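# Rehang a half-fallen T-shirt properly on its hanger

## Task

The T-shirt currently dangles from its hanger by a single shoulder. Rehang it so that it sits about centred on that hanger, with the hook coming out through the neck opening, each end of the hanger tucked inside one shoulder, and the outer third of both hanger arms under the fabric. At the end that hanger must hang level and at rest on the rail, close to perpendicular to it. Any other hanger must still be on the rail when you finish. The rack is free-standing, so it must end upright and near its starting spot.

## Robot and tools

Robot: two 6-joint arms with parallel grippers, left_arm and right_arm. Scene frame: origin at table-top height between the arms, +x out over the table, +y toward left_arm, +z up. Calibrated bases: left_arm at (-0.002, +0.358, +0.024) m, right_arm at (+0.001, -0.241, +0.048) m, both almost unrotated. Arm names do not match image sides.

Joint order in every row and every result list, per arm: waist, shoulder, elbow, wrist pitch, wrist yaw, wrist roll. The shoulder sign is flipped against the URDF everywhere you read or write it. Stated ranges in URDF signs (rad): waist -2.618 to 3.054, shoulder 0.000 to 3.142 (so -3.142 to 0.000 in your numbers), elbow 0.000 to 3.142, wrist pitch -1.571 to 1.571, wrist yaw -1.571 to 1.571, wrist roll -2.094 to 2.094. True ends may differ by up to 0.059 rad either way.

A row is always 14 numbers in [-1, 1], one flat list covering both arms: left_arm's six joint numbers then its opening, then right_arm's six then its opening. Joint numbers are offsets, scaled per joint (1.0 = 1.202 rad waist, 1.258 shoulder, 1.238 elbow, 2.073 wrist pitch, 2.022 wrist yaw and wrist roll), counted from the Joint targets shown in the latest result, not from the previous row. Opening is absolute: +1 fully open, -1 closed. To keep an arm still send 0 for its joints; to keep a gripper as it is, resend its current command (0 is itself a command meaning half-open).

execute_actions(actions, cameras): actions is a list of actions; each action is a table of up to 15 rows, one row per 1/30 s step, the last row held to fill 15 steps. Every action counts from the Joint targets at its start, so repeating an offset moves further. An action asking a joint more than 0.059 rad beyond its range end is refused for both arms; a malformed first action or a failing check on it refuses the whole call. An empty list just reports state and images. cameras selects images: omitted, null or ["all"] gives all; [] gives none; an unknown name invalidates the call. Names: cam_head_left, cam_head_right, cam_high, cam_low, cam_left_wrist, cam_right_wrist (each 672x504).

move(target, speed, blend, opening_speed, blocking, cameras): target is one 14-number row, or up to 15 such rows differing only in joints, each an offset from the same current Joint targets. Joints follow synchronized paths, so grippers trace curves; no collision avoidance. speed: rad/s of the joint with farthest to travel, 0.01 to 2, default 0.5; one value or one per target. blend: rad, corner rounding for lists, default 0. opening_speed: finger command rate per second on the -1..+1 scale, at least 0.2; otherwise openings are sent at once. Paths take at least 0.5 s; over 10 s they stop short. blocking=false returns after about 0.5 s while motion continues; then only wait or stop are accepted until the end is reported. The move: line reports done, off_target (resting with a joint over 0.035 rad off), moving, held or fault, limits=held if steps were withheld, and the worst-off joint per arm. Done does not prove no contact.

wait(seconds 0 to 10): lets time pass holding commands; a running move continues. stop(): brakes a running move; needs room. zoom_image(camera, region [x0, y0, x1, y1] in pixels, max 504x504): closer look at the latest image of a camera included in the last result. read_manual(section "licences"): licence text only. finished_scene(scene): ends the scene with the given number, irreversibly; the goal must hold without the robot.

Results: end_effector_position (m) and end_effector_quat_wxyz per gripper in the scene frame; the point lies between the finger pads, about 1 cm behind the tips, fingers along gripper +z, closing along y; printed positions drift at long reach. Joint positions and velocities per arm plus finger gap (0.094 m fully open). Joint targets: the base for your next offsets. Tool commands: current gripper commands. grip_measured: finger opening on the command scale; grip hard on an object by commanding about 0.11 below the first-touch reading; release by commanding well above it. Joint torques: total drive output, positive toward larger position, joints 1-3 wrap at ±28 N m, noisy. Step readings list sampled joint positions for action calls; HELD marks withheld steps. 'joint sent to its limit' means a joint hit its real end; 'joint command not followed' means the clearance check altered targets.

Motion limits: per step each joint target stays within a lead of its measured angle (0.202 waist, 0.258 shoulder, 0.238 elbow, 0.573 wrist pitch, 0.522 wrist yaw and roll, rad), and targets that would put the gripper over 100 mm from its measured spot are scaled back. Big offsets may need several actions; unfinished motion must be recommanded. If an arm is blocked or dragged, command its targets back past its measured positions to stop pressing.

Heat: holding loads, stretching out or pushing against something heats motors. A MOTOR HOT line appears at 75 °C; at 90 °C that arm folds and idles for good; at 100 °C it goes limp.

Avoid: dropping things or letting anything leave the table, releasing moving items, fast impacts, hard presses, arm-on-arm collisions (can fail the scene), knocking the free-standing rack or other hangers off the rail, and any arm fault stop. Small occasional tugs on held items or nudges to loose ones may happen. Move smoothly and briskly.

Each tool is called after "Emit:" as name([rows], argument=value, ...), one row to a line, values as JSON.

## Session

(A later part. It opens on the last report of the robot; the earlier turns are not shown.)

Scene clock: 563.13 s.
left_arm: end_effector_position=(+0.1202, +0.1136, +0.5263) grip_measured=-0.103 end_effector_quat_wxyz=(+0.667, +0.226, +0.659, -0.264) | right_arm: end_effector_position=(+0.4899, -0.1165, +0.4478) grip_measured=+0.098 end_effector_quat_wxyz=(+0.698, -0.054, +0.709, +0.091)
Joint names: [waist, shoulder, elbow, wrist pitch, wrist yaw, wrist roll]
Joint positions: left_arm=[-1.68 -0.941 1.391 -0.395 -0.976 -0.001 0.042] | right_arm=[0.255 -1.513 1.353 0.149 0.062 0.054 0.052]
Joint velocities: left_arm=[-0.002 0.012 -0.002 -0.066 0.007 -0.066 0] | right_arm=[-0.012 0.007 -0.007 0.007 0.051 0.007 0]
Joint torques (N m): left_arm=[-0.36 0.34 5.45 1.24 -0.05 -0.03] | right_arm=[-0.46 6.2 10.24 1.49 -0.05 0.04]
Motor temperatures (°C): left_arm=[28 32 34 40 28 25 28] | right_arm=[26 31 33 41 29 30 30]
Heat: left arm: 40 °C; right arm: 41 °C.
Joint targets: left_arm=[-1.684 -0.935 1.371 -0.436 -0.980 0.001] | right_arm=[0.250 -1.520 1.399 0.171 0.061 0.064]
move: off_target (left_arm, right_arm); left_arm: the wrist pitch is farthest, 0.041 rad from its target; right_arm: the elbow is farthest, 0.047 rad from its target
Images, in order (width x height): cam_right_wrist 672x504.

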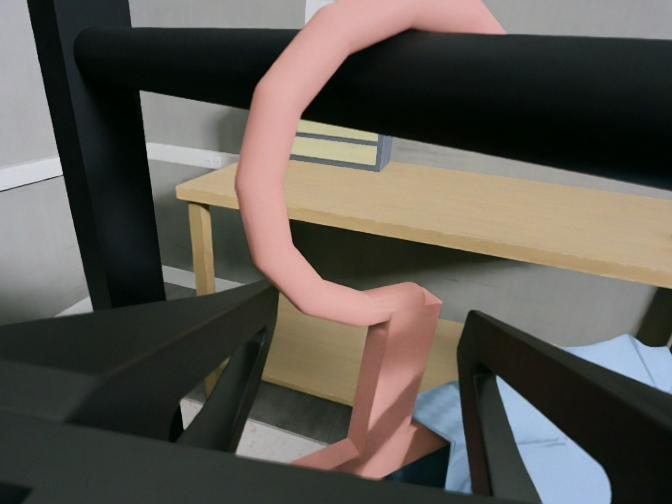

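Emit:
move(target=[0,0,0,0,0,0,-0.1,-0.006,0,-0.055,0.005,0,0,0.1], speed=0.15, cameras=[])

Emit:
move(target=[0,0,0,0,0,0,-0.1,0,0,0,0,0,0,-1], opening_speed=0.7, cameras=["cam_right_wrist"])

Scene clock: 564.17 s.
left_arm: end_effector_position=(+0.1202, +0.1136, +0.5263) grip_measured=-0.103 end_effector_quat_wxyz=(+0.667, +0.226, +0.659, -0.264) | right_arm: end_effector_position=(+0.4908, -0.1201, +0.4444) grip_measured=+0.098 end_effector_quat_wxyz=(+0.695, -0.052, +0.711, +0.088)
Joint names: [waist, shoulder, elbow, wrist pitch, wrist yaw, wrist roll]
Joint positions: left_arm=[-1.68 -0.941 1.391 -0.395 -0.976 -0.001 0.042] | right_arm=[0.248 -1.513 1.346 0.149 0.062 0.054 0.052]
Joint velocities: left_arm=[-0.002 -0.007 -0.002 -0.051 -0.037 -0.007 0] | right_arm=[-0.007 -0.002 0.012 -0.022 -0.022 0.022 0]
Joint torques (N m): left_arm=[-0.32 0.36 5.48 1.2 -0.09 0] | right_arm=[-0.46 6.19 5.82 1.59 -0.03 0.04]
Motor temperatures (°C): left_arm=[28 32 34 40 28 25 28] | right_arm=[26 31 33 42 29 30 30]
Heat: left arm: 40 °C; right arm: 42 °C.
Joint targets: left_arm=[-1.684 -0.935 1.371 -0.436 -0.980 0.001] | right_arm=[0.243 -1.520 1.332 0.181 0.061 0.064]
move: off_target (left_arm); left_arm: the wrist pitch is farthest, 0.041 rad from its target
No camera images: "cameras" was empty.

Scene clock: 565.97 s.
left_arm: end_effector_position=(+0.1202, +0.1136, +0.5263) grip_measured=-0.103 end_effector_quat_wxyz=(+0.667, +0.226, +0.659, -0.264) | right_arm: end_effector_position=(+0.4911, -0.1209, +0.4421) grip_measured=-0.723 end_effector_quat_wxyz=(+0.694, -0.051, +0.713, +0.086)
Joint names: [waist, shoulder, elbow, wrist pitch, wrist yaw, wrist roll]
Joint positions: left_arm=[-1.68 -0.941 1.391 -0.395 -0.976 -0.001 0.042] | right_arm=[0.248 -1.513 1.341 0.149 0.067 0.054 0.013]
Joint velocities: left_arm=[-0.012 0.002 0.002 0.022 -0.022 -0.066 0] | right_arm=[-0.002 0.007 -0.017 -0.022 0.022 0.022 -0.001]
Joint torques (N m): left_arm=[-0.43 0.39 5.37 1.24 -0.05 -0.01] | right_arm=[-0.44 6.19 6.13 1.59 0 0.04]
Motor temperatures (°C): left_arm=[28 32 34 40 28 25 28] | right_arm=[26 31 33 42 29 30 30]
Heat: left arm: 40 °C; right arm: 42 °C.
Joint targets: left_arm=[-1.684 -0.935 1.371 -0.436 -0.980 0.001] | right_arm=[0.243 -1.520 1.332 0.181 0.061 0.064]
move: off_target (left_arm); left_arm: the wrist pitch is farthest, 0.041 rad from its target
Images, in order (width x height): cam_right_wrist 672x504.

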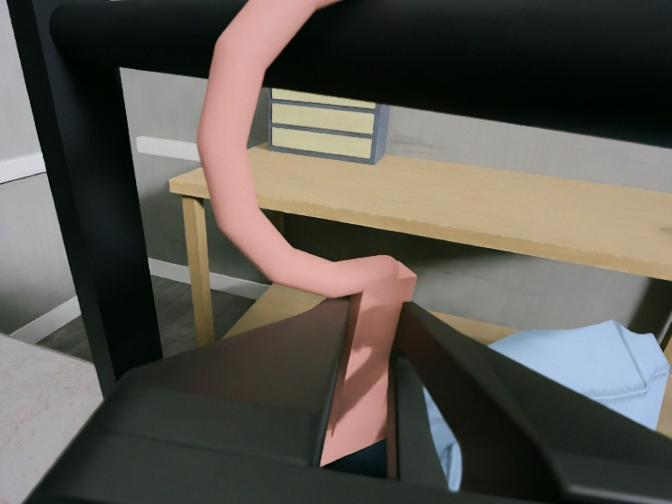

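Emit:
move(target=[0,0,0,0,0,0,-0.1,0.098,-0.012,0.085,-0.012,0.056,0.25,-1], speed=0.3, cameras=["cam_right_wrist","cam_high","cam_left_wrist"])

Scene clock: 568.73 s.
left_arm: end_effector_position=(+0.1202, +0.1136, +0.5263) grip_measured=-0.103 end_effector_quat_wxyz=(+0.667, +0.226, +0.659, -0.264) | right_arm: end_effector_position=(+0.4843, -0.0836, +0.4508) grip_measured=-0.724 end_effector_quat_wxyz=(+0.656, +0.120, +0.699, +0.259)
Joint names: [waist, shoulder, elbow, wrist pitch, wrist yaw, wrist roll]
Joint positions: left_arm=[-1.68 -0.941 1.391 -0.395 -0.976 -0.001 0.042] | right_arm=[0.356 -1.533 1.379 0.148 0.163 0.548 0.013]
Joint velocities: left_arm=[-0.012 0.002 -0.002 0.007 0.007 0.022 0] | right_arm=[-0.007 0.012 0.022 -0.051 -0.022 -0.007 0]
Joint torques (N m): left_arm=[-0.51 0.38 5.48 1.19 -0.08 0] | right_arm=[0.31 6.79 11.03 1.37 0.08 0.16]
Motor temperatures (°C): left_arm=[28 32 34 40 28 25 28] | right_arm=[26 31 33 42 29 30 31]
Heat: left arm: 40 °C; right arm: 42 °C.
Joint targets: left_arm=[-1.684 -0.935 1.371 -0.436 -0.980 0.001] | right_arm=[0.360 -1.535 1.437 0.156 0.174 0.569]
move: off_target (left_arm, right_arm); left_arm: the wrist pitch is farthest, 0.041 rad from its target; right_arm: the elbow is farthest, 0.058 rad from its target
Images, in order (width x height): cam_high 672x504, cam_left_wrist 672x504, cam_right_wrist 672x504.

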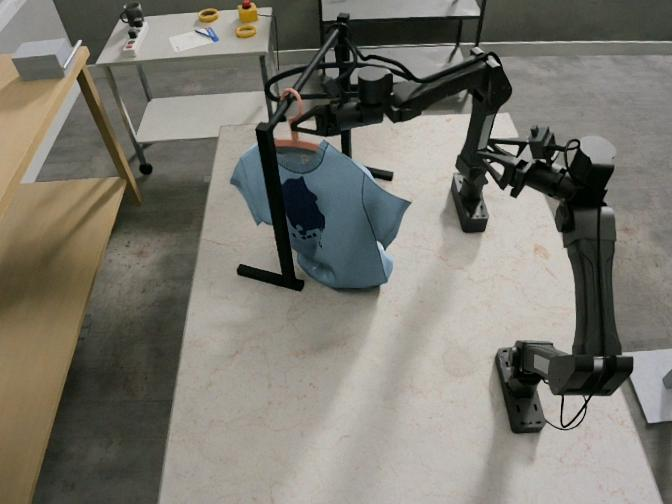

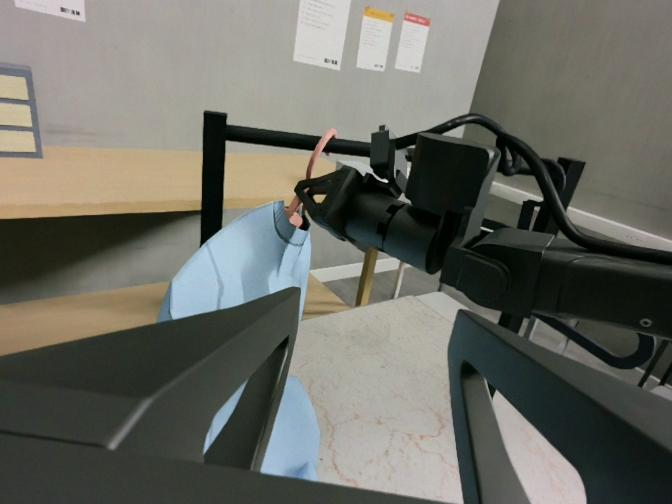

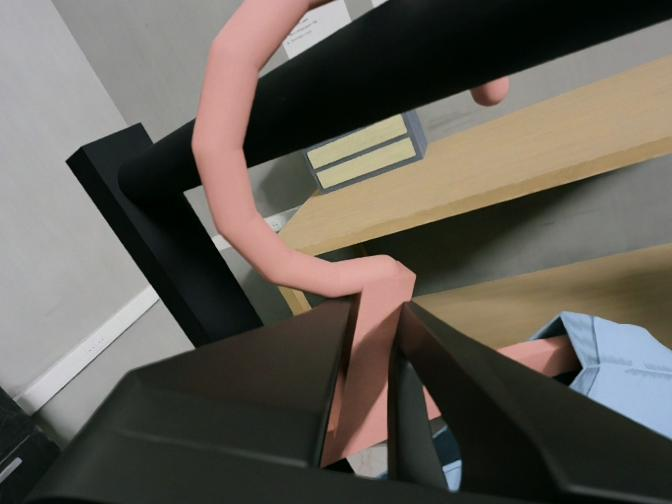

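Emit:
execute_actions(actions=[], cameras=["cam_head_right","cam_head_left"])

Emit:
zoom_image(camera="cam_head_right", region=[350, 20, 600, 300])

Emit:
zoom_image(camera="cam_head_left", region=[350, 20, 600, 300])

Scene clock: 568.93 s.
left_arm: end_effector_position=(+0.1202, +0.1136, +0.5263) grip_measured=-0.103 end_effector_quat_wxyz=(+0.667, +0.226, +0.659, -0.264) | right_arm: end_effector_position=(+0.4843, -0.0836, +0.4508) grip_measured=-0.724 end_effector_quat_wxyz=(+0.656, +0.121, +0.699, +0.260)
Joint names: [waist, shoulder, elbow, wrist pitch, wrist yaw, wrist roll]
Joint positions: left_arm=[-1.68 -0.941 1.391 -0.395 -0.976 -0.001 0.042] | right_arm=[0.356 -1.533 1.379 0.148 0.163 0.549 0.013]
Joint velocities: left_arm=[0.002 0.012 -0.002 -0.022 -0.066 -0.022 -0.001] | right_arm=[-0.007 0.017 -0.017 -0.007 -0.022 0.037 0.001]
Joint torques (N m): left_arm=[-0.21 0.25 5.41 1.26 -0.07 -0.01] | right_arm=[0.29 6.83 11.06 1.37 0.08 0.15]
Motor temperatures (°C): left_arm=[28 32 34 40 28 25 28] | right_arm=[26 31 33 42 29 30 31]
Heat: left arm: 40 °C; right arm: 42 °C.
Joint targets: left_arm=[-1.684 -0.935 1.371 -0.436 -0.980 0.001] | right_arm=[0.360 -1.535 1.437 0.156 0.174 0.569]
Tool commands: left_gripper/opening=-0.1 right_gripper/opening=-1.0
Images, in order (width x height): cam_head_left 672x504, cam_head_right 672x504.

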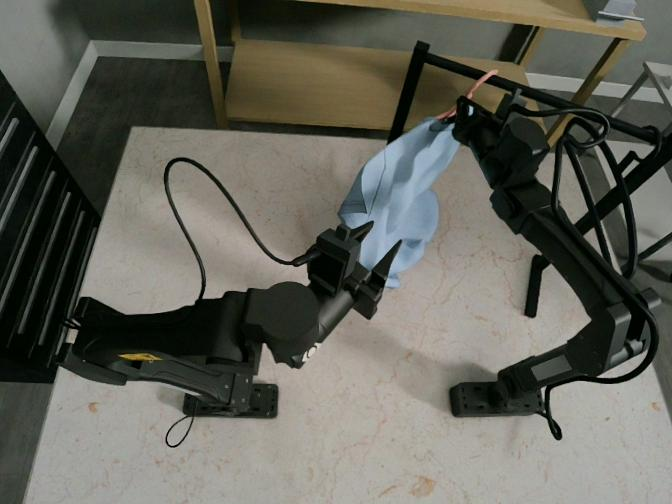

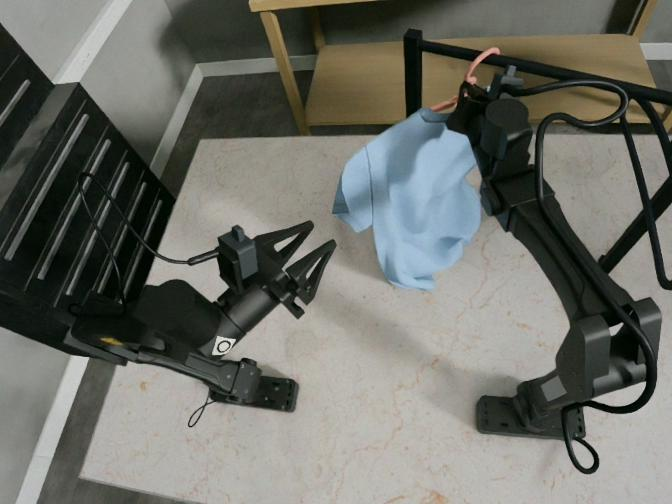

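Scaled by 1.800 from the camera's 672x504 image, which has a finer 960x720 frame.

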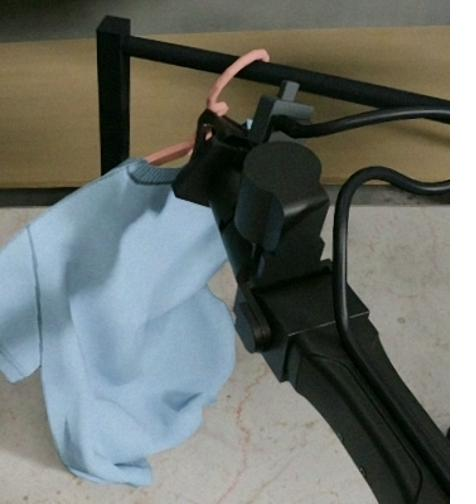

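Scaled by 1.800 from the camera's 672x504 image, which has a finer 960x720 frame.

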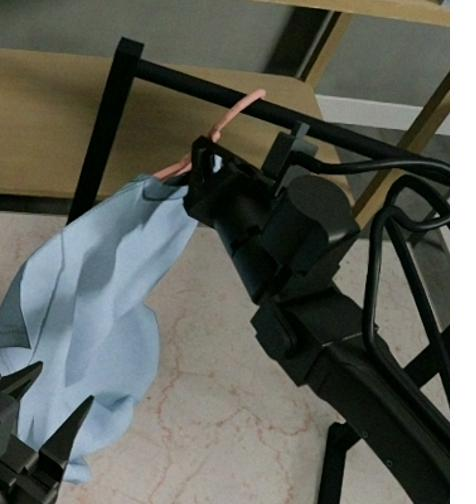

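Emit:
move(target=[0,0,0,0,0,0,-0.1,-0.181,-0.014,0.01,0,-0.254,-0.173,-1], speed=0.25, cameras=["cam_right_wrist","cam_high","cam_left_wrist"])

Emit:
zoom_image(camera="cam_high", region=[240, 50, 460, 270])

Scene clock: 572.13 s.
left_arm: end_effector_position=(+0.1202, +0.1136, +0.5263) grip_measured=-0.103 end_effector_quat_wxyz=(+0.667, +0.226, +0.659, -0.264) | right_arm: end_effector_position=(+0.4888, -0.1010, +0.4489) grip_measured=-0.724 end_effector_quat_wxyz=(+0.657, -0.093, +0.705, +0.251)
Joint names: [waist, shoulder, elbow, wrist pitch, wrist yaw, wrist roll]
Joint positions: left_arm=[-1.68 -0.941 1.391 -0.395 -0.976 -0.001 0.042] | right_arm=[0.147 -1.548 1.391 0.146 -0.337 0.23 0.013]
Joint velocities: left_arm=[-0.012 0.017 -0.007 -0.007 0.037 -0.007 0] | right_arm=[-0.012 0.022 -0.012 0.037 -0.007 0.037 0]
Joint torques (N m): left_arm=[-0.34 0.34 5.55 1.19 -0.07 -0.03] | right_arm=[-0.36 6.71 11.07 1.36 -0.03 -0.12]
Motor temperatures (°C): left_arm=[28 32 34 40 28 25 28] | right_arm=[26 31 33 42 29 30 31]
Heat: left arm: 40 °C; right arm: 42 °C.
Joint targets: left_arm=[-1.684 -0.935 1.371 -0.436 -0.980 0.001] | right_arm=[0.143 -1.553 1.449 0.156 -0.340 0.219]
move: off_target (left_arm, right_arm); left_arm: the wrist pitch is farthest, 0.041 rad from its target; right_arm: the elbow is farthest, 0.058 rad from its target
Images, in order (width x height): cam_high 672x504, cam_left_wrist 672x504, cam_right_wrist 672x504.

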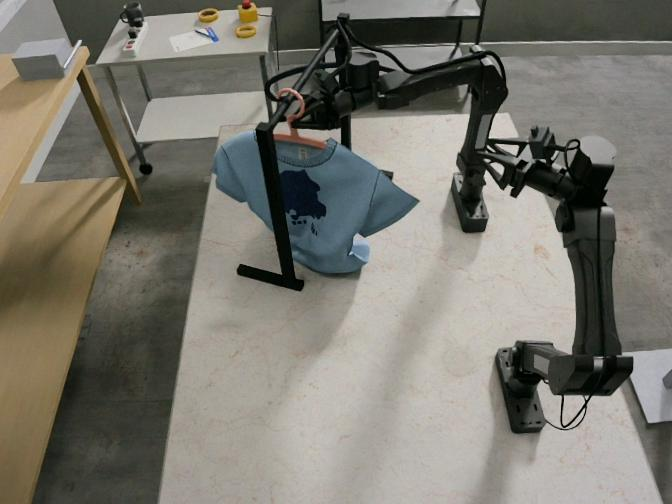

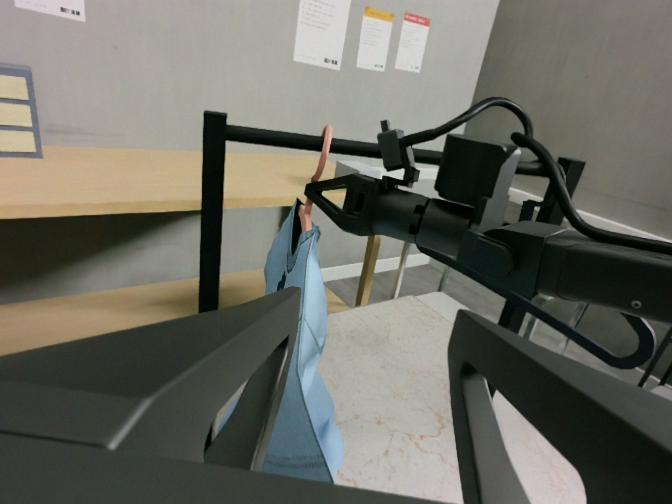

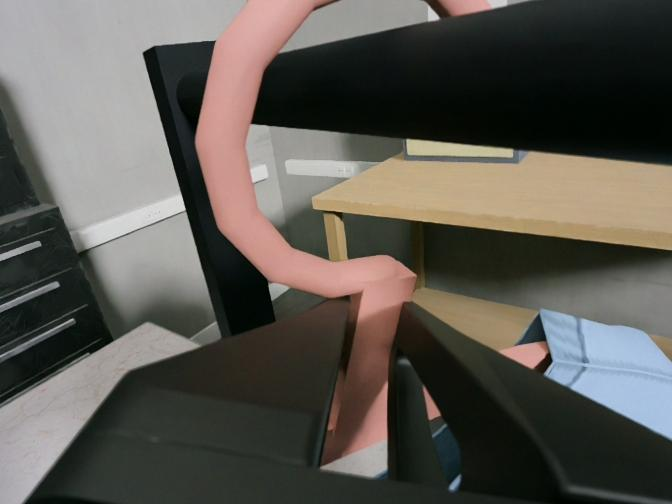

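Scaled by 2.291 from the camera's 672x504 image, which has a finer 960x720 frame.

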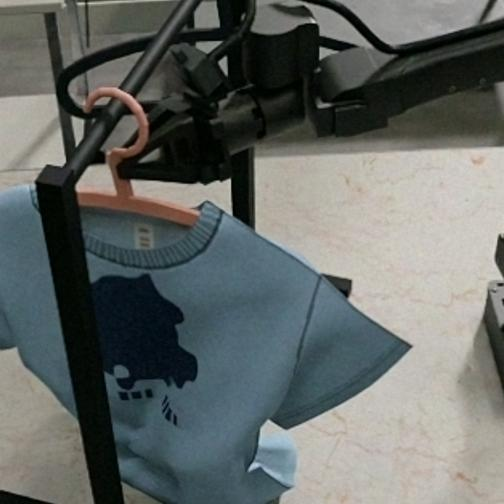

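Emit:
move(target=[0,0,0,0,0,0,-0.1,0,0,-0.07,0.01,0,0,-1], speed=0.15, cameras=["cam_right_wrist"])

Scene clock: 573.27 s.
left_arm: end_effector_position=(+0.1202, +0.1136, +0.5263) grip_measured=-0.103 end_effector_quat_wxyz=(+0.667, +0.226, +0.659, -0.264) | right_arm: end_effector_position=(+0.4892, -0.1012, +0.4419) grip_measured=-0.724 end_effector_quat_wxyz=(+0.654, -0.095, +0.709, +0.248)
Joint names: [waist, shoulder, elbow, wrist pitch, wrist yaw, wrist roll]
Joint positions: left_arm=[-1.68 -0.941 1.391 -0.395 -0.976 -0.001 0.042] | right_arm=[0.147 -1.548 1.375 0.149 -0.335 0.222 0.013]
Joint velocities: left_arm=[-0.002 0.002 -0.002 -0.022 0.007 -0.066 -0.001] | right_arm=[0.002 0.002 -0.002 0.037 0.007 -0.051 0]
Joint torques (N m): left_arm=[-0.34 0.27 5.56 1.22 -0.1 0.04] | right_arm=[-0.35 6.72 5.87 1.54 -0.04 -0.1]
Motor temperatures (°C): left_arm=[28 32 34 40 28 25 28] | right_arm=[26 32 33 42 29 30 31]
Heat: left arm: 40 °C; right arm: 42 °C.
Joint targets: left_arm=[-1.684 -0.935 1.371 -0.436 -0.980 0.001] | right_arm=[0.143 -1.553 1.363 0.177 -0.340 0.219]
move: off_target (left_arm); left_arm: the wrist pitch is farthest, 0.041 rad from its target
Images, in order (width x height): cam_right_wrist 672x504.

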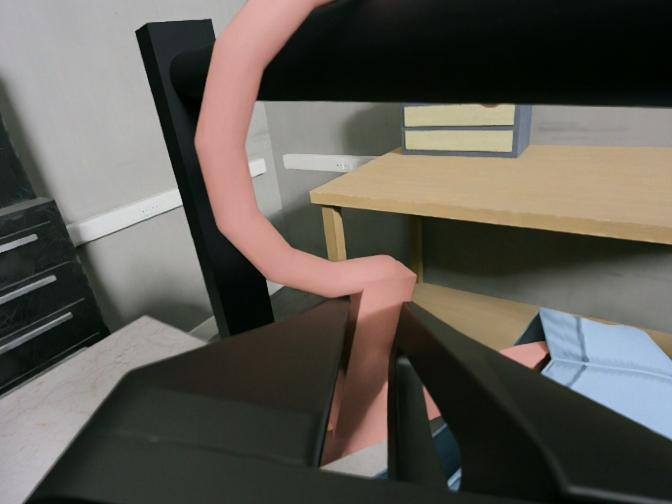

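Emit:
move(target=[0,0,0,0,0,0,-0.1,0,0,-0.02,0.01,0,0,-1], speed=0.15, cameras=["cam_right_wrist"])

Scene clock: 574.17 s.
left_arm: end_effector_position=(+0.1202, +0.1136, +0.5263) grip_measured=-0.103 end_effector_quat_wxyz=(+0.667, +0.226, +0.659, -0.264) | right_arm: end_effector_position=(+0.4896, -0.1014, +0.4416) grip_measured=-0.724 end_effector_quat_wxyz=(+0.659, -0.095, +0.703, +0.248)
Joint names: [waist, shoulder, elbow, wrist pitch, wrist yaw, wrist roll]
Joint positions: left_arm=[-1.68 -0.941 1.391 -0.395 -0.976 -0.001 0.042] | right_arm=[0.147 -1.548 1.36 0.18 -0.334 0.222 0.013]
Joint velocities: left_arm=[-0.007 -0.007 -0.012 -0.081 -0.037 -0.051 0] | right_arm=[-0.002 0.017 0.002 0.022 -0.037 0.051 0]
Joint torques (N m): left_arm=[-0.29 0.2 5.63 1.2 -0.09 0.02] | right_arm=[-0.35 6.72 5.35 1.42 -0.04 -0.1]
Motor temperatures (°C): left_arm=[28 32 34 40 28 25 28] | right_arm=[26 32 33 42 29 30 31]
Heat: left arm: 40 °C; right arm: 42 °C.
Joint targets: left_arm=[-1.684 -0.935 1.371 -0.436 -0.980 0.001] | right_arm=[0.143 -1.553 1.338 0.198 -0.340 0.219]
move: off_target (left_arm); left_arm: the wrist pitch is farthest, 0.041 rad from its target
Images, in order (width x height): cam_right_wrist 672x504.

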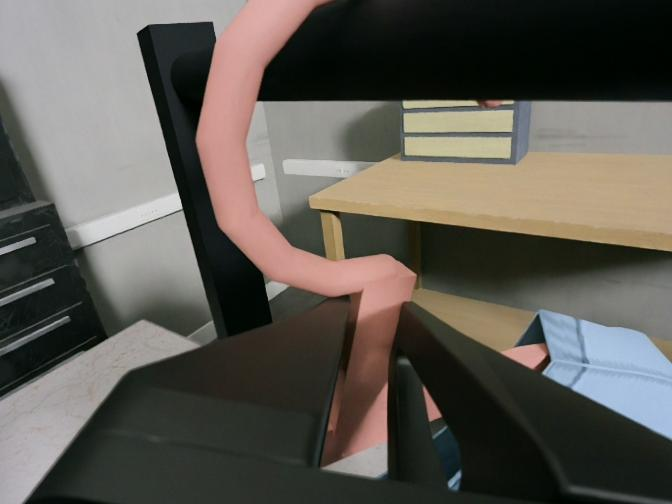

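Emit:
move(target=[0,0,0,0,0,0,-0.1,0,0.0,0,0,0,0,-0.1], opening_speed=0.3, cameras=["cam_right_wrist","cam_high"])

Emit:
zoom_image(camera="cam_high", region=[240, 50, 460, 270])

Scene clock: 577.53 s.
left_arm: end_effector_position=(+0.1202, +0.1136, +0.5263) grip_measured=-0.103 end_effector_quat_wxyz=(+0.667, +0.226, +0.659, -0.264) | right_arm: end_effector_position=(+0.4901, -0.1021, +0.4379) grip_measured=-0.102 end_effector_quat_wxyz=(+0.656, -0.091, +0.707, +0.248)
Joint names: [waist, shoulder, elbow, wrist pitch, wrist yaw, wrist roll]
Joint positions: left_arm=[-1.68 -0.941 1.391 -0.395 -0.976 -0.001 0.042] | right_arm=[0.147 -1.548 1.352 0.18 -0.329 0.229 0.042]
Joint velocities: left_arm=[-0.017 0.012 -0.007 -0.007 -0.022 -0.037 0] | right_arm=[-0.017 -0.002 0.002 -0.037 0.007 -0.007 0]
Joint torques (N m): left_arm=[-0.5 0.43 5.63 1.19 -0.1 -0.02] | right_arm=[-0.38 6.72 5.81 1.44 -0.06 -0.1]
Motor temperatures (°C): left_arm=[28 32 34 39 28 25 28] | right_arm=[26 32 33 42 29 30 31]
Heat: left arm: 39 °C; right arm: 42 °C.
Joint targets: left_arm=[-1.684 -0.935 1.371 -0.436 -0.980 0.001] | right_arm=[0.143 -1.553 1.338 0.198 -0.340 0.219]
move: off_target (left_arm); left_arm: the wrist pitch is farthest, 0.041 rad from its target
Images, in order (width x height): cam_high 672x504, cam_right_wrist 672x504.

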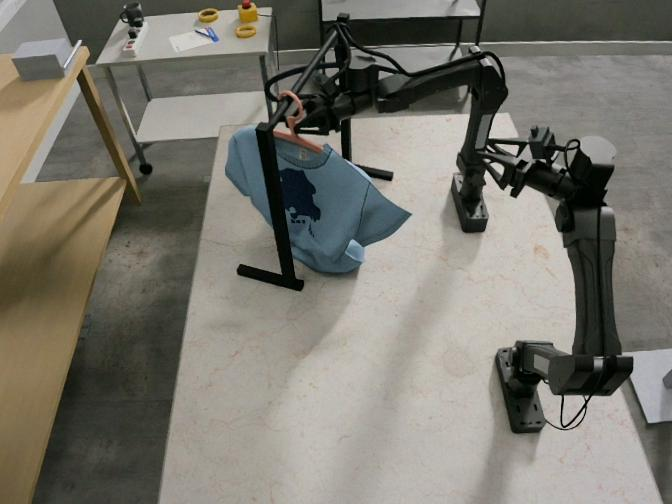

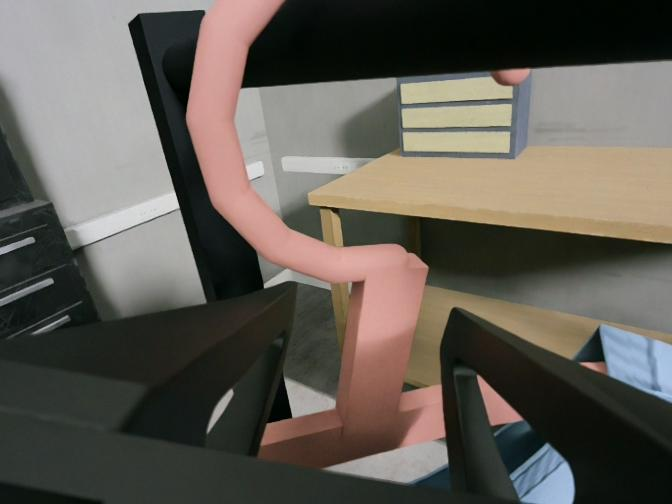

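Scaled by 2.291 from the camera's 672x504 image, which has a finer 960x720 frame.

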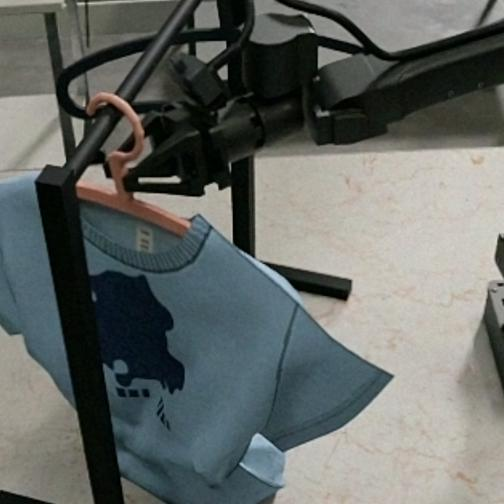

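Emit:
move([
  [0,0,0,0,0,0,-0.1,-0.059,0.188,-0.185,-0.01,-0.038,0,-0.1],
  [0,0,0,0,0,0,-0.1,-0.163,0.37,-0.285,-0.03,-0.1,0,-0.1],
], speed=0.3, blend=0.03, cameras=["cam_right_wrist","cam_high","cam_head_right","cam_left_wrist"])

Emit:
zoom_image(camera="cam_high", region=[210, 50, 430, 270])

Emit:
zoom_image(camera="cam_left_wrist", region=[190, 90, 440, 340])

Scene clock: 580.03 s.
left_arm: end_effector_position=(+0.1202, +0.1136, +0.5263) grip_measured=-0.103 end_effector_quat_wxyz=(+0.667, +0.226, +0.659, -0.264) | right_arm: end_effector_position=(+0.3784, -0.1615, +0.4486) grip_measured=-0.102 end_effector_quat_wxyz=(+0.678, -0.104, +0.683, +0.250)
Joint names: [waist, shoulder, elbow, wrist pitch, wrist yaw, wrist roll]
Joint positions: left_arm=[-1.68 -0.941 1.391 -0.395 -0.976 -0.001 0.042] | right_arm=[-0.049 -1.105 1.001 0.157 -0.539 0.229 0.042]
Joint velocities: left_arm=[-0.012 0.002 0.007 -0.037 0.007 0.066 -0.002] | right_arm=[-0.002 -0.017 -0.012 -0.007 -0.051 -0.007 0.001]
Joint torques (N m): left_arm=[-0.51 0.32 5.5 1.19 -0.08 0] | right_arm=[-0.38 4.36 5.53 1.04 -0.05 -0.1]
Motor temperatures (°C): left_arm=[28 32 34 39 28 25 28] | right_arm=[26 32 33 42 29 30 31]
Heat: left arm: 39 °C; right arm: 42 °C.
Joint targets: left_arm=[-1.684 -0.935 1.371 -0.436 -0.980 0.001] | right_arm=[-0.053 -1.087 0.985 0.135 -0.542 0.219]
move: off_target (left_arm); left_arm: the wrist pitch is farthest, 0.041 rad from its target
Images, in order (width x height): cam_head_right 672x504, cam_high 672x504, cam_left_wrist 672x504, cam_right_wrist 672x504.

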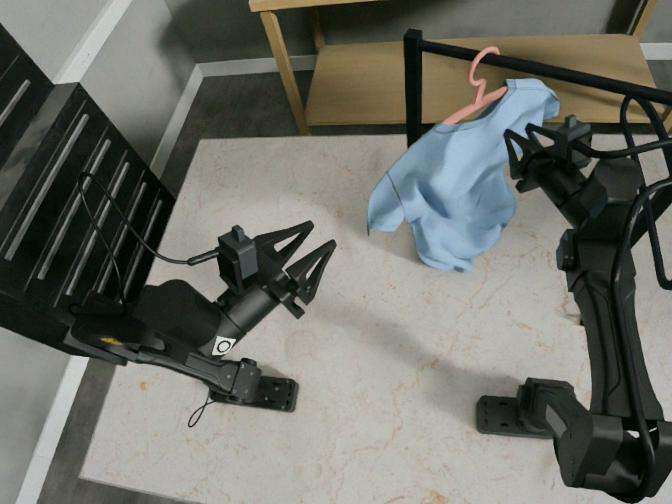

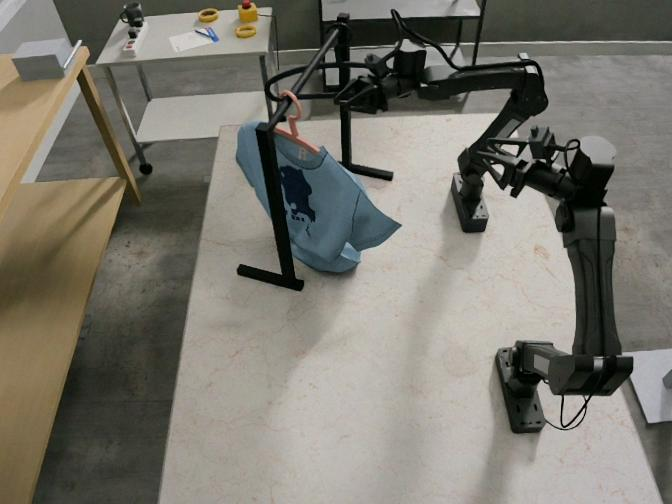

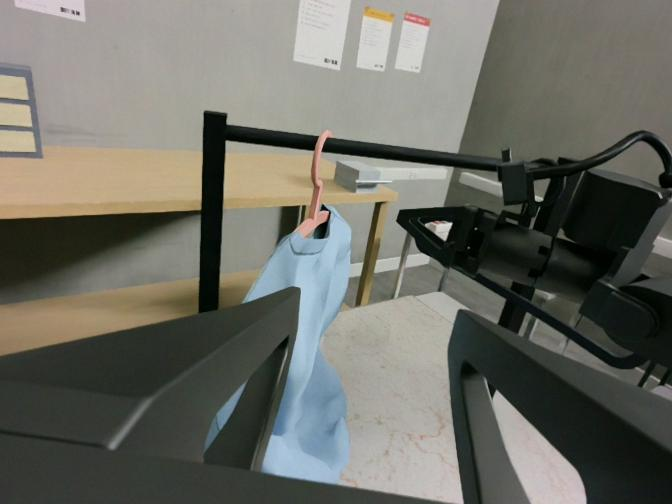

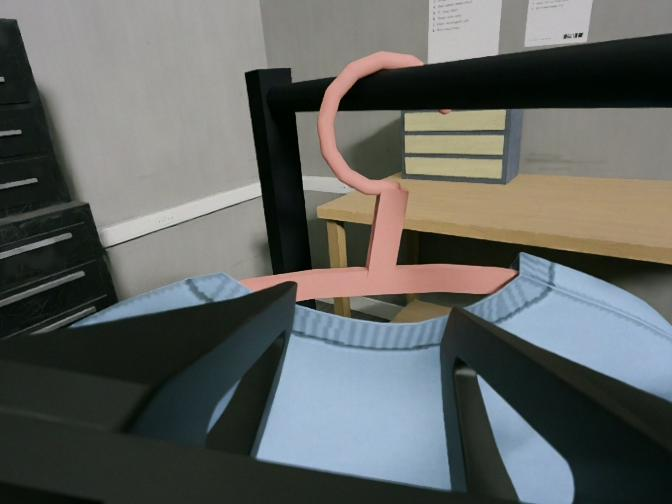

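Scaled by 2.291 from the camera's 672x504 image, which has a finer 960x720 frame.

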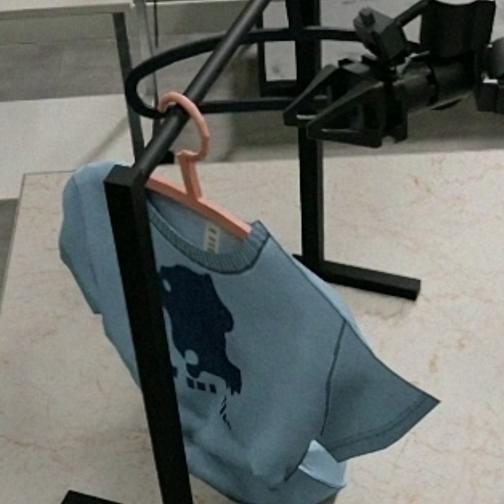

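Scaled by 2.016 from the camera's 672x504 image, which has a finer 960x720 frame.

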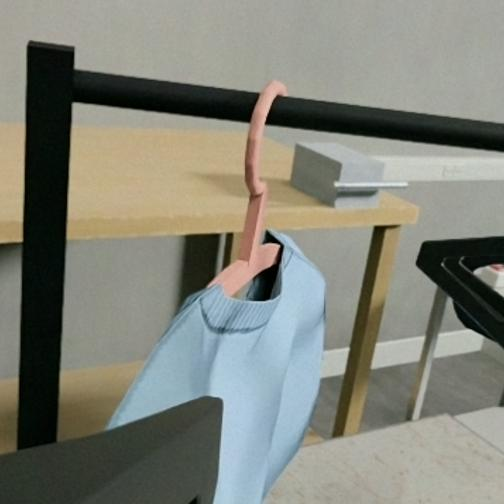

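Emit:
execute_actions(actions=[], cameras=["cam_low","cam_right_wrist","cam_head_left"])

Emit:
zoom_image(camera="cam_low", region=[290, 50, 510, 320])

Emit:
zoom_image(camera="cam_head_left", region=[350, 30, 600, 300])

Scene clock: 581.40 s.
left_arm: end_effector_position=(+0.1202, +0.1136, +0.5263) grip_measured=-0.103 end_effector_quat_wxyz=(+0.667, +0.226, +0.659, -0.264) | right_arm: end_effector_position=(+0.3783, -0.1612, +0.4482) grip_measured=-0.102 end_effector_quat_wxyz=(+0.678, -0.105, +0.683, +0.250)
Joint names: [waist, shoulder, elbow, wrist pitch, wrist yaw, wrist roll]
Joint positions: left_arm=[-1.68 -0.941 1.391 -0.395 -0.976 -0.001 0.042] | right_arm=[-0.049 -1.105 1.001 0.156 -0.541 0.229 0.042]
Joint velocities: left_arm=[-0.022 0.012 -0.012 -0.022 0.022 0.066 0] | right_arm=[-0.002 -0.002 0.017 0.051 -0.037 -0.066 0]
Joint torques (N m): left_arm=[-0.39 0.32 5.56 1.24 -0.09 0] | right_arm=[-0.38 4.36 5.52 1.03 -0.02 -0.1]
Motor temperatures (°C): left_arm=[28 32 34 39 28 25 28] | right_arm=[26 32 33 42 29 30 30]
Heat: left arm: 39 °C; right arm: 42 °C.
Joint targets: left_arm=[-1.684 -0.935 1.371 -0.436 -0.980 0.001] | right_arm=[-0.053 -1.087 0.985 0.135 -0.542 0.219]
Tool commands: left_gripper/opening=-0.1 right_gripper/opening=-0.1
Images, in order (width x height): cam_head_left 672x504, cam_low 672x504, cam_right_wrist 672x504.

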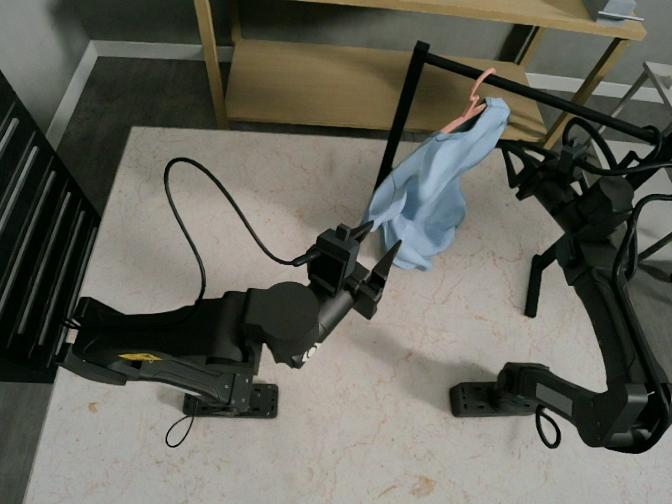

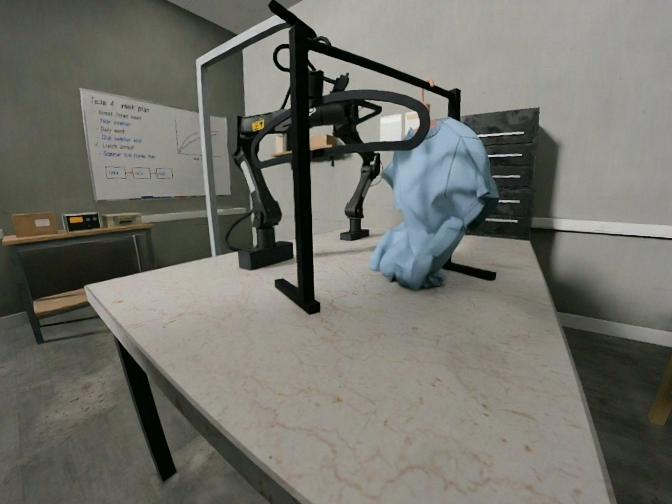

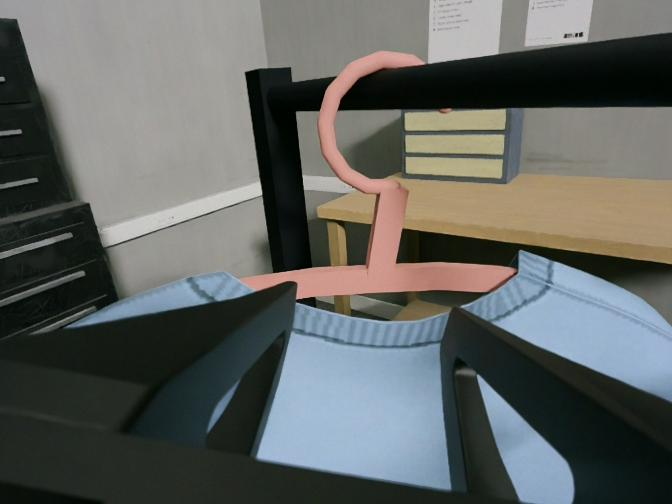

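Scaled by 1.867 from the camera's 672x504 image, which has a finer 960x720 frame.

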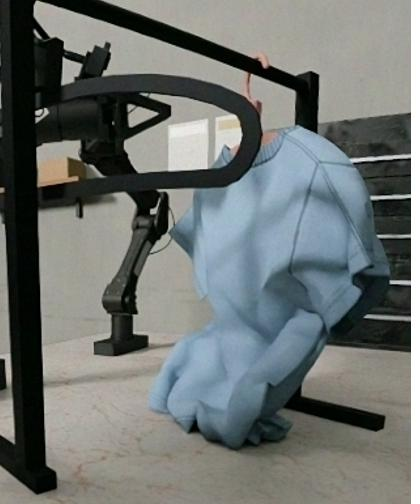

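Scaled by 1.867 from the camera's 672x504 image, which has a finer 960x720 frame.

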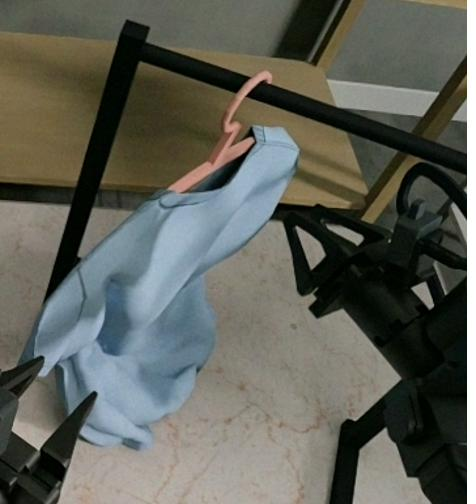

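Emit:
move(target=[0,0,0,0,0,0,-0.1,0.29,-0.075,0.105,-0.02,0.296,0,0.1], speed=0.4, cameras=["cam_right_wrist"])

Scene clock: 584.30 s.
left_arm: end_effector_position=(+0.1202, +0.1136, +0.5263) grip_measured=-0.103 end_effector_quat_wxyz=(+0.667, +0.226, +0.659, -0.264) | right_arm: end_effector_position=(+0.4007, -0.1221, +0.4461) grip_measured=+0.098 end_effector_quat_wxyz=(+0.689, -0.011, +0.704, +0.172)
Joint names: [waist, shoulder, elbow, wrist pitch, wrist yaw, wrist roll]
Joint positions: left_arm=[-1.68 -0.941 1.391 -0.395 -0.976 -0.001 0.042] | right_arm=[0.292 -1.176 1.069 0.116 0.045 0.229 0.052]
Joint velocities: left_arm=[-0.002 -0.002 -0.007 0.037 0.037 -0.051 0] | right_arm=[-0.002 0.002 -0.012 0.037 -0.037 0.007 -0.001]
Joint torques (N m): left_arm=[-0.31 0.49 5.49 1.19 -0.06 -0.02] | right_arm=[0.27 3 10.09 1.12 0.08 -0.1]
Motor temperatures (°C): left_arm=[28 32 34 39 28 25 28] | right_arm=[26 32 33 42 29 30 30]
Heat: left arm: 39 °C; right arm: 42 °C.
Joint targets: left_arm=[-1.684 -0.935 1.371 -0.436 -0.980 0.001] | right_arm=[0.296 -1.182 1.115 0.094 0.057 0.219]
move: off_target (left_arm, right_arm); left_arm: the wrist pitch is farthest, 0.041 rad from its target; right_arm: the elbow is farthest, 0.046 rad from its target
Images, in order (width x height): cam_right_wrist 672x504.

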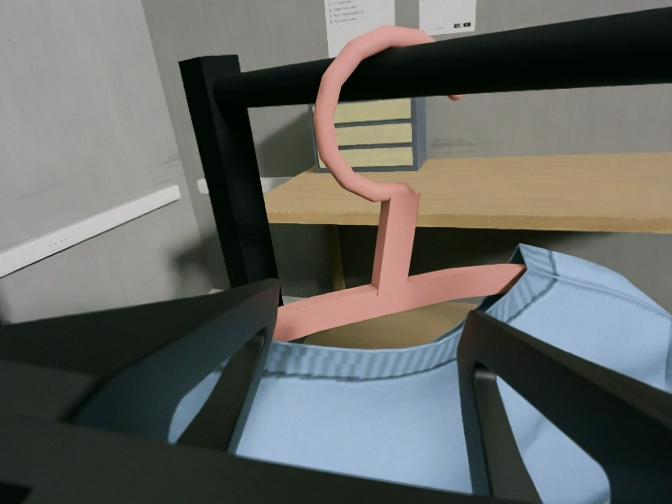

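Emit:
move(target=[0,0,0,0,0,0,-0.1,-0.02,-0.277,0.215,0.027,-0.008,0,0.1], speed=0.3, cameras=["cam_right_wrist"])

Scene clock: 586.00 s.
left_arm: end_effector_position=(+0.1202, +0.1136, +0.5263) grip_measured=-0.103 end_effector_quat_wxyz=(+0.667, +0.226, +0.659, -0.264) | right_arm: end_effector_position=(+0.4892, -0.1029, +0.4240) grip_measured=+0.098 end_effector_quat_wxyz=(+0.662, -0.006, +0.733, +0.157)
Joint names: [waist, shoulder, elbow, wrist pitch, wrist yaw, wrist roll]
Joint positions: left_arm=[-1.68 -0.941 1.391 -0.395 -0.976 -0.001 0.042] | right_arm=[0.277 -1.524 1.333 0.116 0.048 0.229 0.052]
Joint velocities: left_arm=[-0.002 0.002 -0.002 -0.022 -0.095 -0.066 0] | right_arm=[-0.012 -0.007 0.002 -0.11 0.051 0.022 0]
Joint torques (N m): left_arm=[-0.44 0.31 5.23 1.21 -0.04 -0.01] | right_arm=[-0.42 6.46 10.35 1.63 -0.06 -0.09]
Motor temperatures (°C): left_arm=[28 32 34 39 28 25 28] | right_arm=[26 31 33 42 29 30 30]
Heat: left arm: 39 °C; right arm: 42 °C.
Joint targets: left_arm=[-1.684 -0.935 1.371 -0.436 -0.980 0.001] | right_arm=[0.272 -1.530 1.381 0.150 0.040 0.219]
move: off_target (left_arm, right_arm); left_arm: the wrist pitch is farthest, 0.041 rad from its target; right_arm: the elbow is farthest, 0.048 rad from its target
Images, in order (width x height): cam_right_wrist 672x504.

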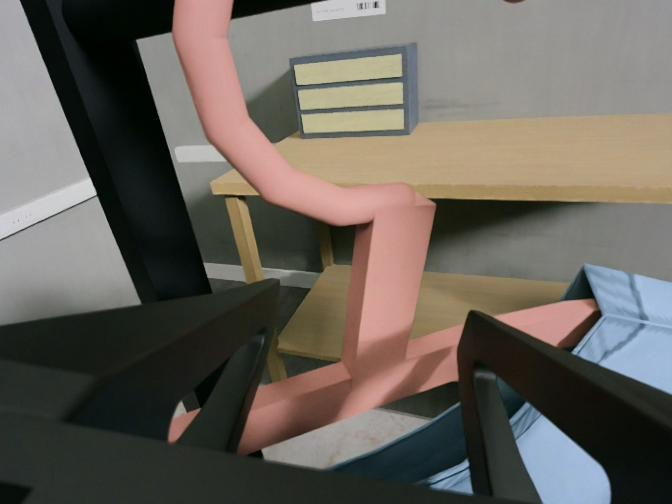

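Emit:
move(target=[0,0,0,0,0,0,-0.1,-0.008,0,0.034,0,0,0,0.1], speed=0.2, cameras=[])

Emit:
move(target=[0,0,0,0,0,0,-0.1,0,0,0,0,0,0,-1], opening_speed=0.7, cameras=["cam_right_wrist"])

Scene clock: 586.87 s.
left_arm: end_effector_position=(+0.1202, +0.1136, +0.5263) grip_measured=-0.103 end_effector_quat_wxyz=(+0.667, +0.226, +0.659, -0.264) | right_arm: end_effector_position=(+0.4900, -0.1066, +0.4472) grip_measured=+0.098 end_effector_quat_wxyz=(+0.678, -0.004, +0.717, +0.161)
Joint names: [waist, shoulder, elbow, wrist pitch, wrist yaw, wrist roll]
Joint positions: left_arm=[-1.68 -0.941 1.391 -0.395 -0.976 -0.001 0.042] | right_arm=[0.267 -1.524 1.379 0.116 0.042 0.229 0.052]
Joint velocities: left_arm=[0.012 0.007 0.002 0.022 -0.066 -0.022 0] | right_arm=[0.012 -0.007 -0.002 0.051 0.007 -0.007 0.001]
Joint torques (N m): left_arm=[-0.5 0.34 5.49 1.2 -0.07 0] | right_arm=[-0.43 6.38 10 1.63 -0.04 -0.09]
Motor temperatures (°C): left_arm=[28 32 34 39 28 25 28] | right_arm=[26 31 33 42 29 30 30]
Heat: left arm: 39 °C; right arm: 42 °C.
Joint targets: left_arm=[-1.684 -0.935 1.371 -0.436 -0.980 0.001] | right_arm=[0.262 -1.530 1.423 0.150 0.040 0.219]
move: off_target (left_arm, right_arm); left_arm: the wrist pitch is farthest, 0.041 rad from its target; right_arm: the elbow is farthest, 0.044 rad from its target
No camera images: "cameras" was empty.

Scene clock: 588.67 s.
left_arm: end_effector_position=(+0.1202, +0.1136, +0.5263) grip_measured=-0.103 end_effector_quat_wxyz=(+0.667, +0.226, +0.659, -0.264) | right_arm: end_effector_position=(+0.4900, -0.1063, +0.4472) grip_measured=-0.725 end_effector_quat_wxyz=(+0.679, -0.008, +0.717, +0.158)
Joint names: [waist, shoulder, elbow, wrist pitch, wrist yaw, wrist roll]
Joint positions: left_arm=[-1.68 -0.941 1.391 -0.395 -0.976 -0.001 0.042] | right_arm=[0.267 -1.524 1.379 0.116 0.04 0.219 0.013]
Joint velocities: left_arm=[-0.007 0.002 0.002 -0.037 0.022 0.022 0] | right_arm=[-0.027 -0.002 -0.007 -0.037 -0.007 -0.007 0]
Joint torques (N m): left_arm=[-0.28 0.23 5.44 1.19 -0.08 0.01] | right_arm=[-0.4 6.41 9.98 1.63 0.05 -0.07]
Motor temperatures (°C): left_arm=[28 32 34 39 28 25 28] | right_arm=[26 32 33 42 29 30 30]
Heat: left arm: 39 °C; right arm: 42 °C.
Joint targets: left_arm=[-1.684 -0.935 1.371 -0.436 -0.980 0.001] | right_arm=[0.262 -1.530 1.423 0.150 0.040 0.219]
move: off_target (left_arm, right_arm); left_arm: the wrist pitch is farthest, 0.041 rad from its target; right_arm: the elbow is farthest, 0.044 rad from its target
Images, in order (width x height): cam_right_wrist 672x504.

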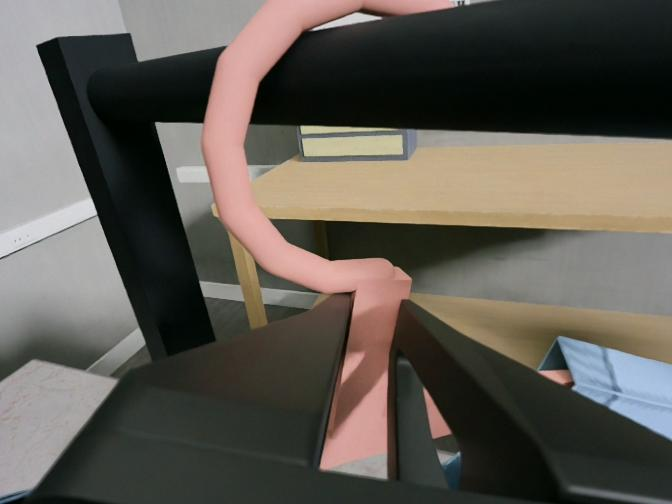

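Emit:
move(target=[0,0,0,0,0,0,-0.1,-0.148,-0.037,0.028,0,-0.227,-0.08,-1], speed=0.2, cameras=["cam_right_wrist","cam_high"])

Emit:
zoom_image(camera="cam_high", region=[210, 50, 430, 270])

Scene clock: 591.83 s.
left_arm: end_effector_position=(+0.1202, +0.1136, +0.5263) grip_measured=-0.103 end_effector_quat_wxyz=(+0.667, +0.226, +0.659, -0.264) | right_arm: end_effector_position=(+0.4930, -0.1155, +0.4461) grip_measured=-0.726 end_effector_quat_wxyz=(+0.665, -0.156, +0.701, +0.208)
Joint names: [waist, shoulder, elbow, wrist pitch, wrist yaw, wrist roll]
Joint positions: left_arm=[-1.68 -0.941 1.391 -0.395 -0.976 -0.001 0.042] | right_arm=[0.091 -1.564 1.415 0.116 -0.418 0.072 0.013]
Joint velocities: left_arm=[-0.007 0.007 0.002 0.037 -0.051 0.037 -0.001] | right_arm=[0.007 -0.007 0.017 0.022 -0.022 -0.007 -0.001]
Joint torques (N m): left_arm=[-0.42 0.25 5.53 1.18 -0.06 -0.03] | right_arm=[-0.57 6.12 9.85 1.58 0 -0.14]
Motor temperatures (°C): left_arm=[28 32 34 39 28 25 28] | right_arm=[26 32 33 43 29 30 30]
Heat: left arm: 39 °C; right arm: 43 °C.
Joint targets: left_arm=[-1.684 -0.935 1.371 -0.436 -0.980 0.001] | right_arm=[0.084 -1.577 1.458 0.150 -0.419 0.058]
move: off_target (left_arm, right_arm); left_arm: the wrist pitch is farthest, 0.041 rad from its target; right_arm: the elbow is farthest, 0.042 rad from its target
Images, in order (width x height): cam_high 672x504, cam_right_wrist 672x504.

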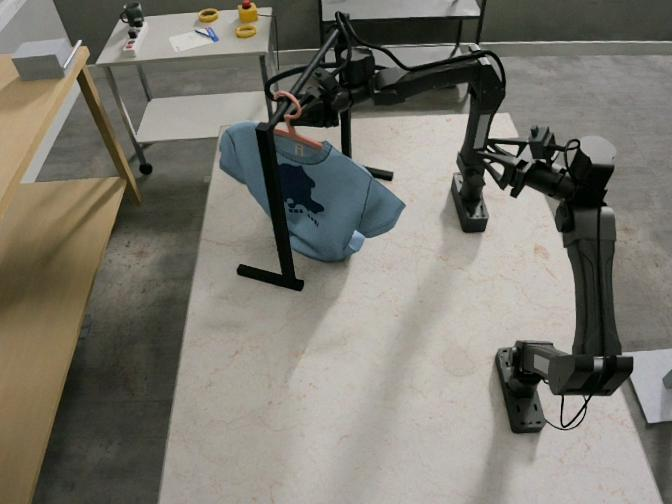

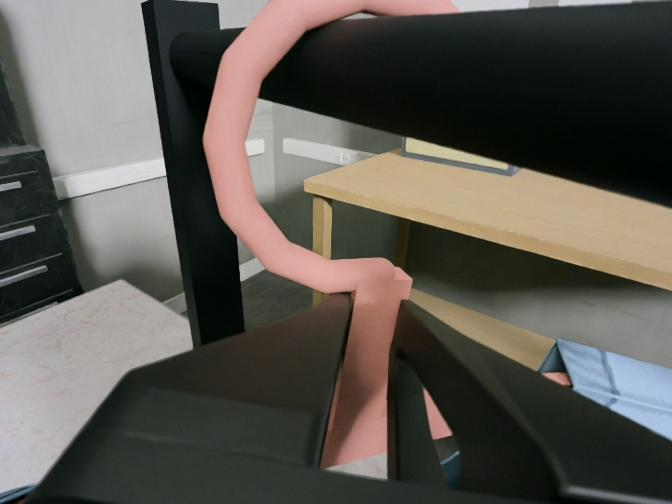

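Scaled by 2.291 from the camera's 672x504 image, which has a finer 960x720 frame.

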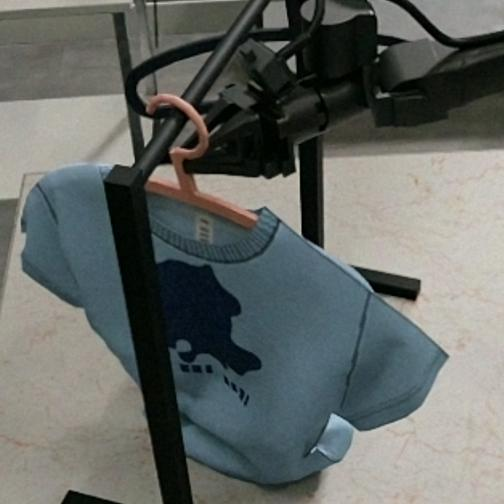

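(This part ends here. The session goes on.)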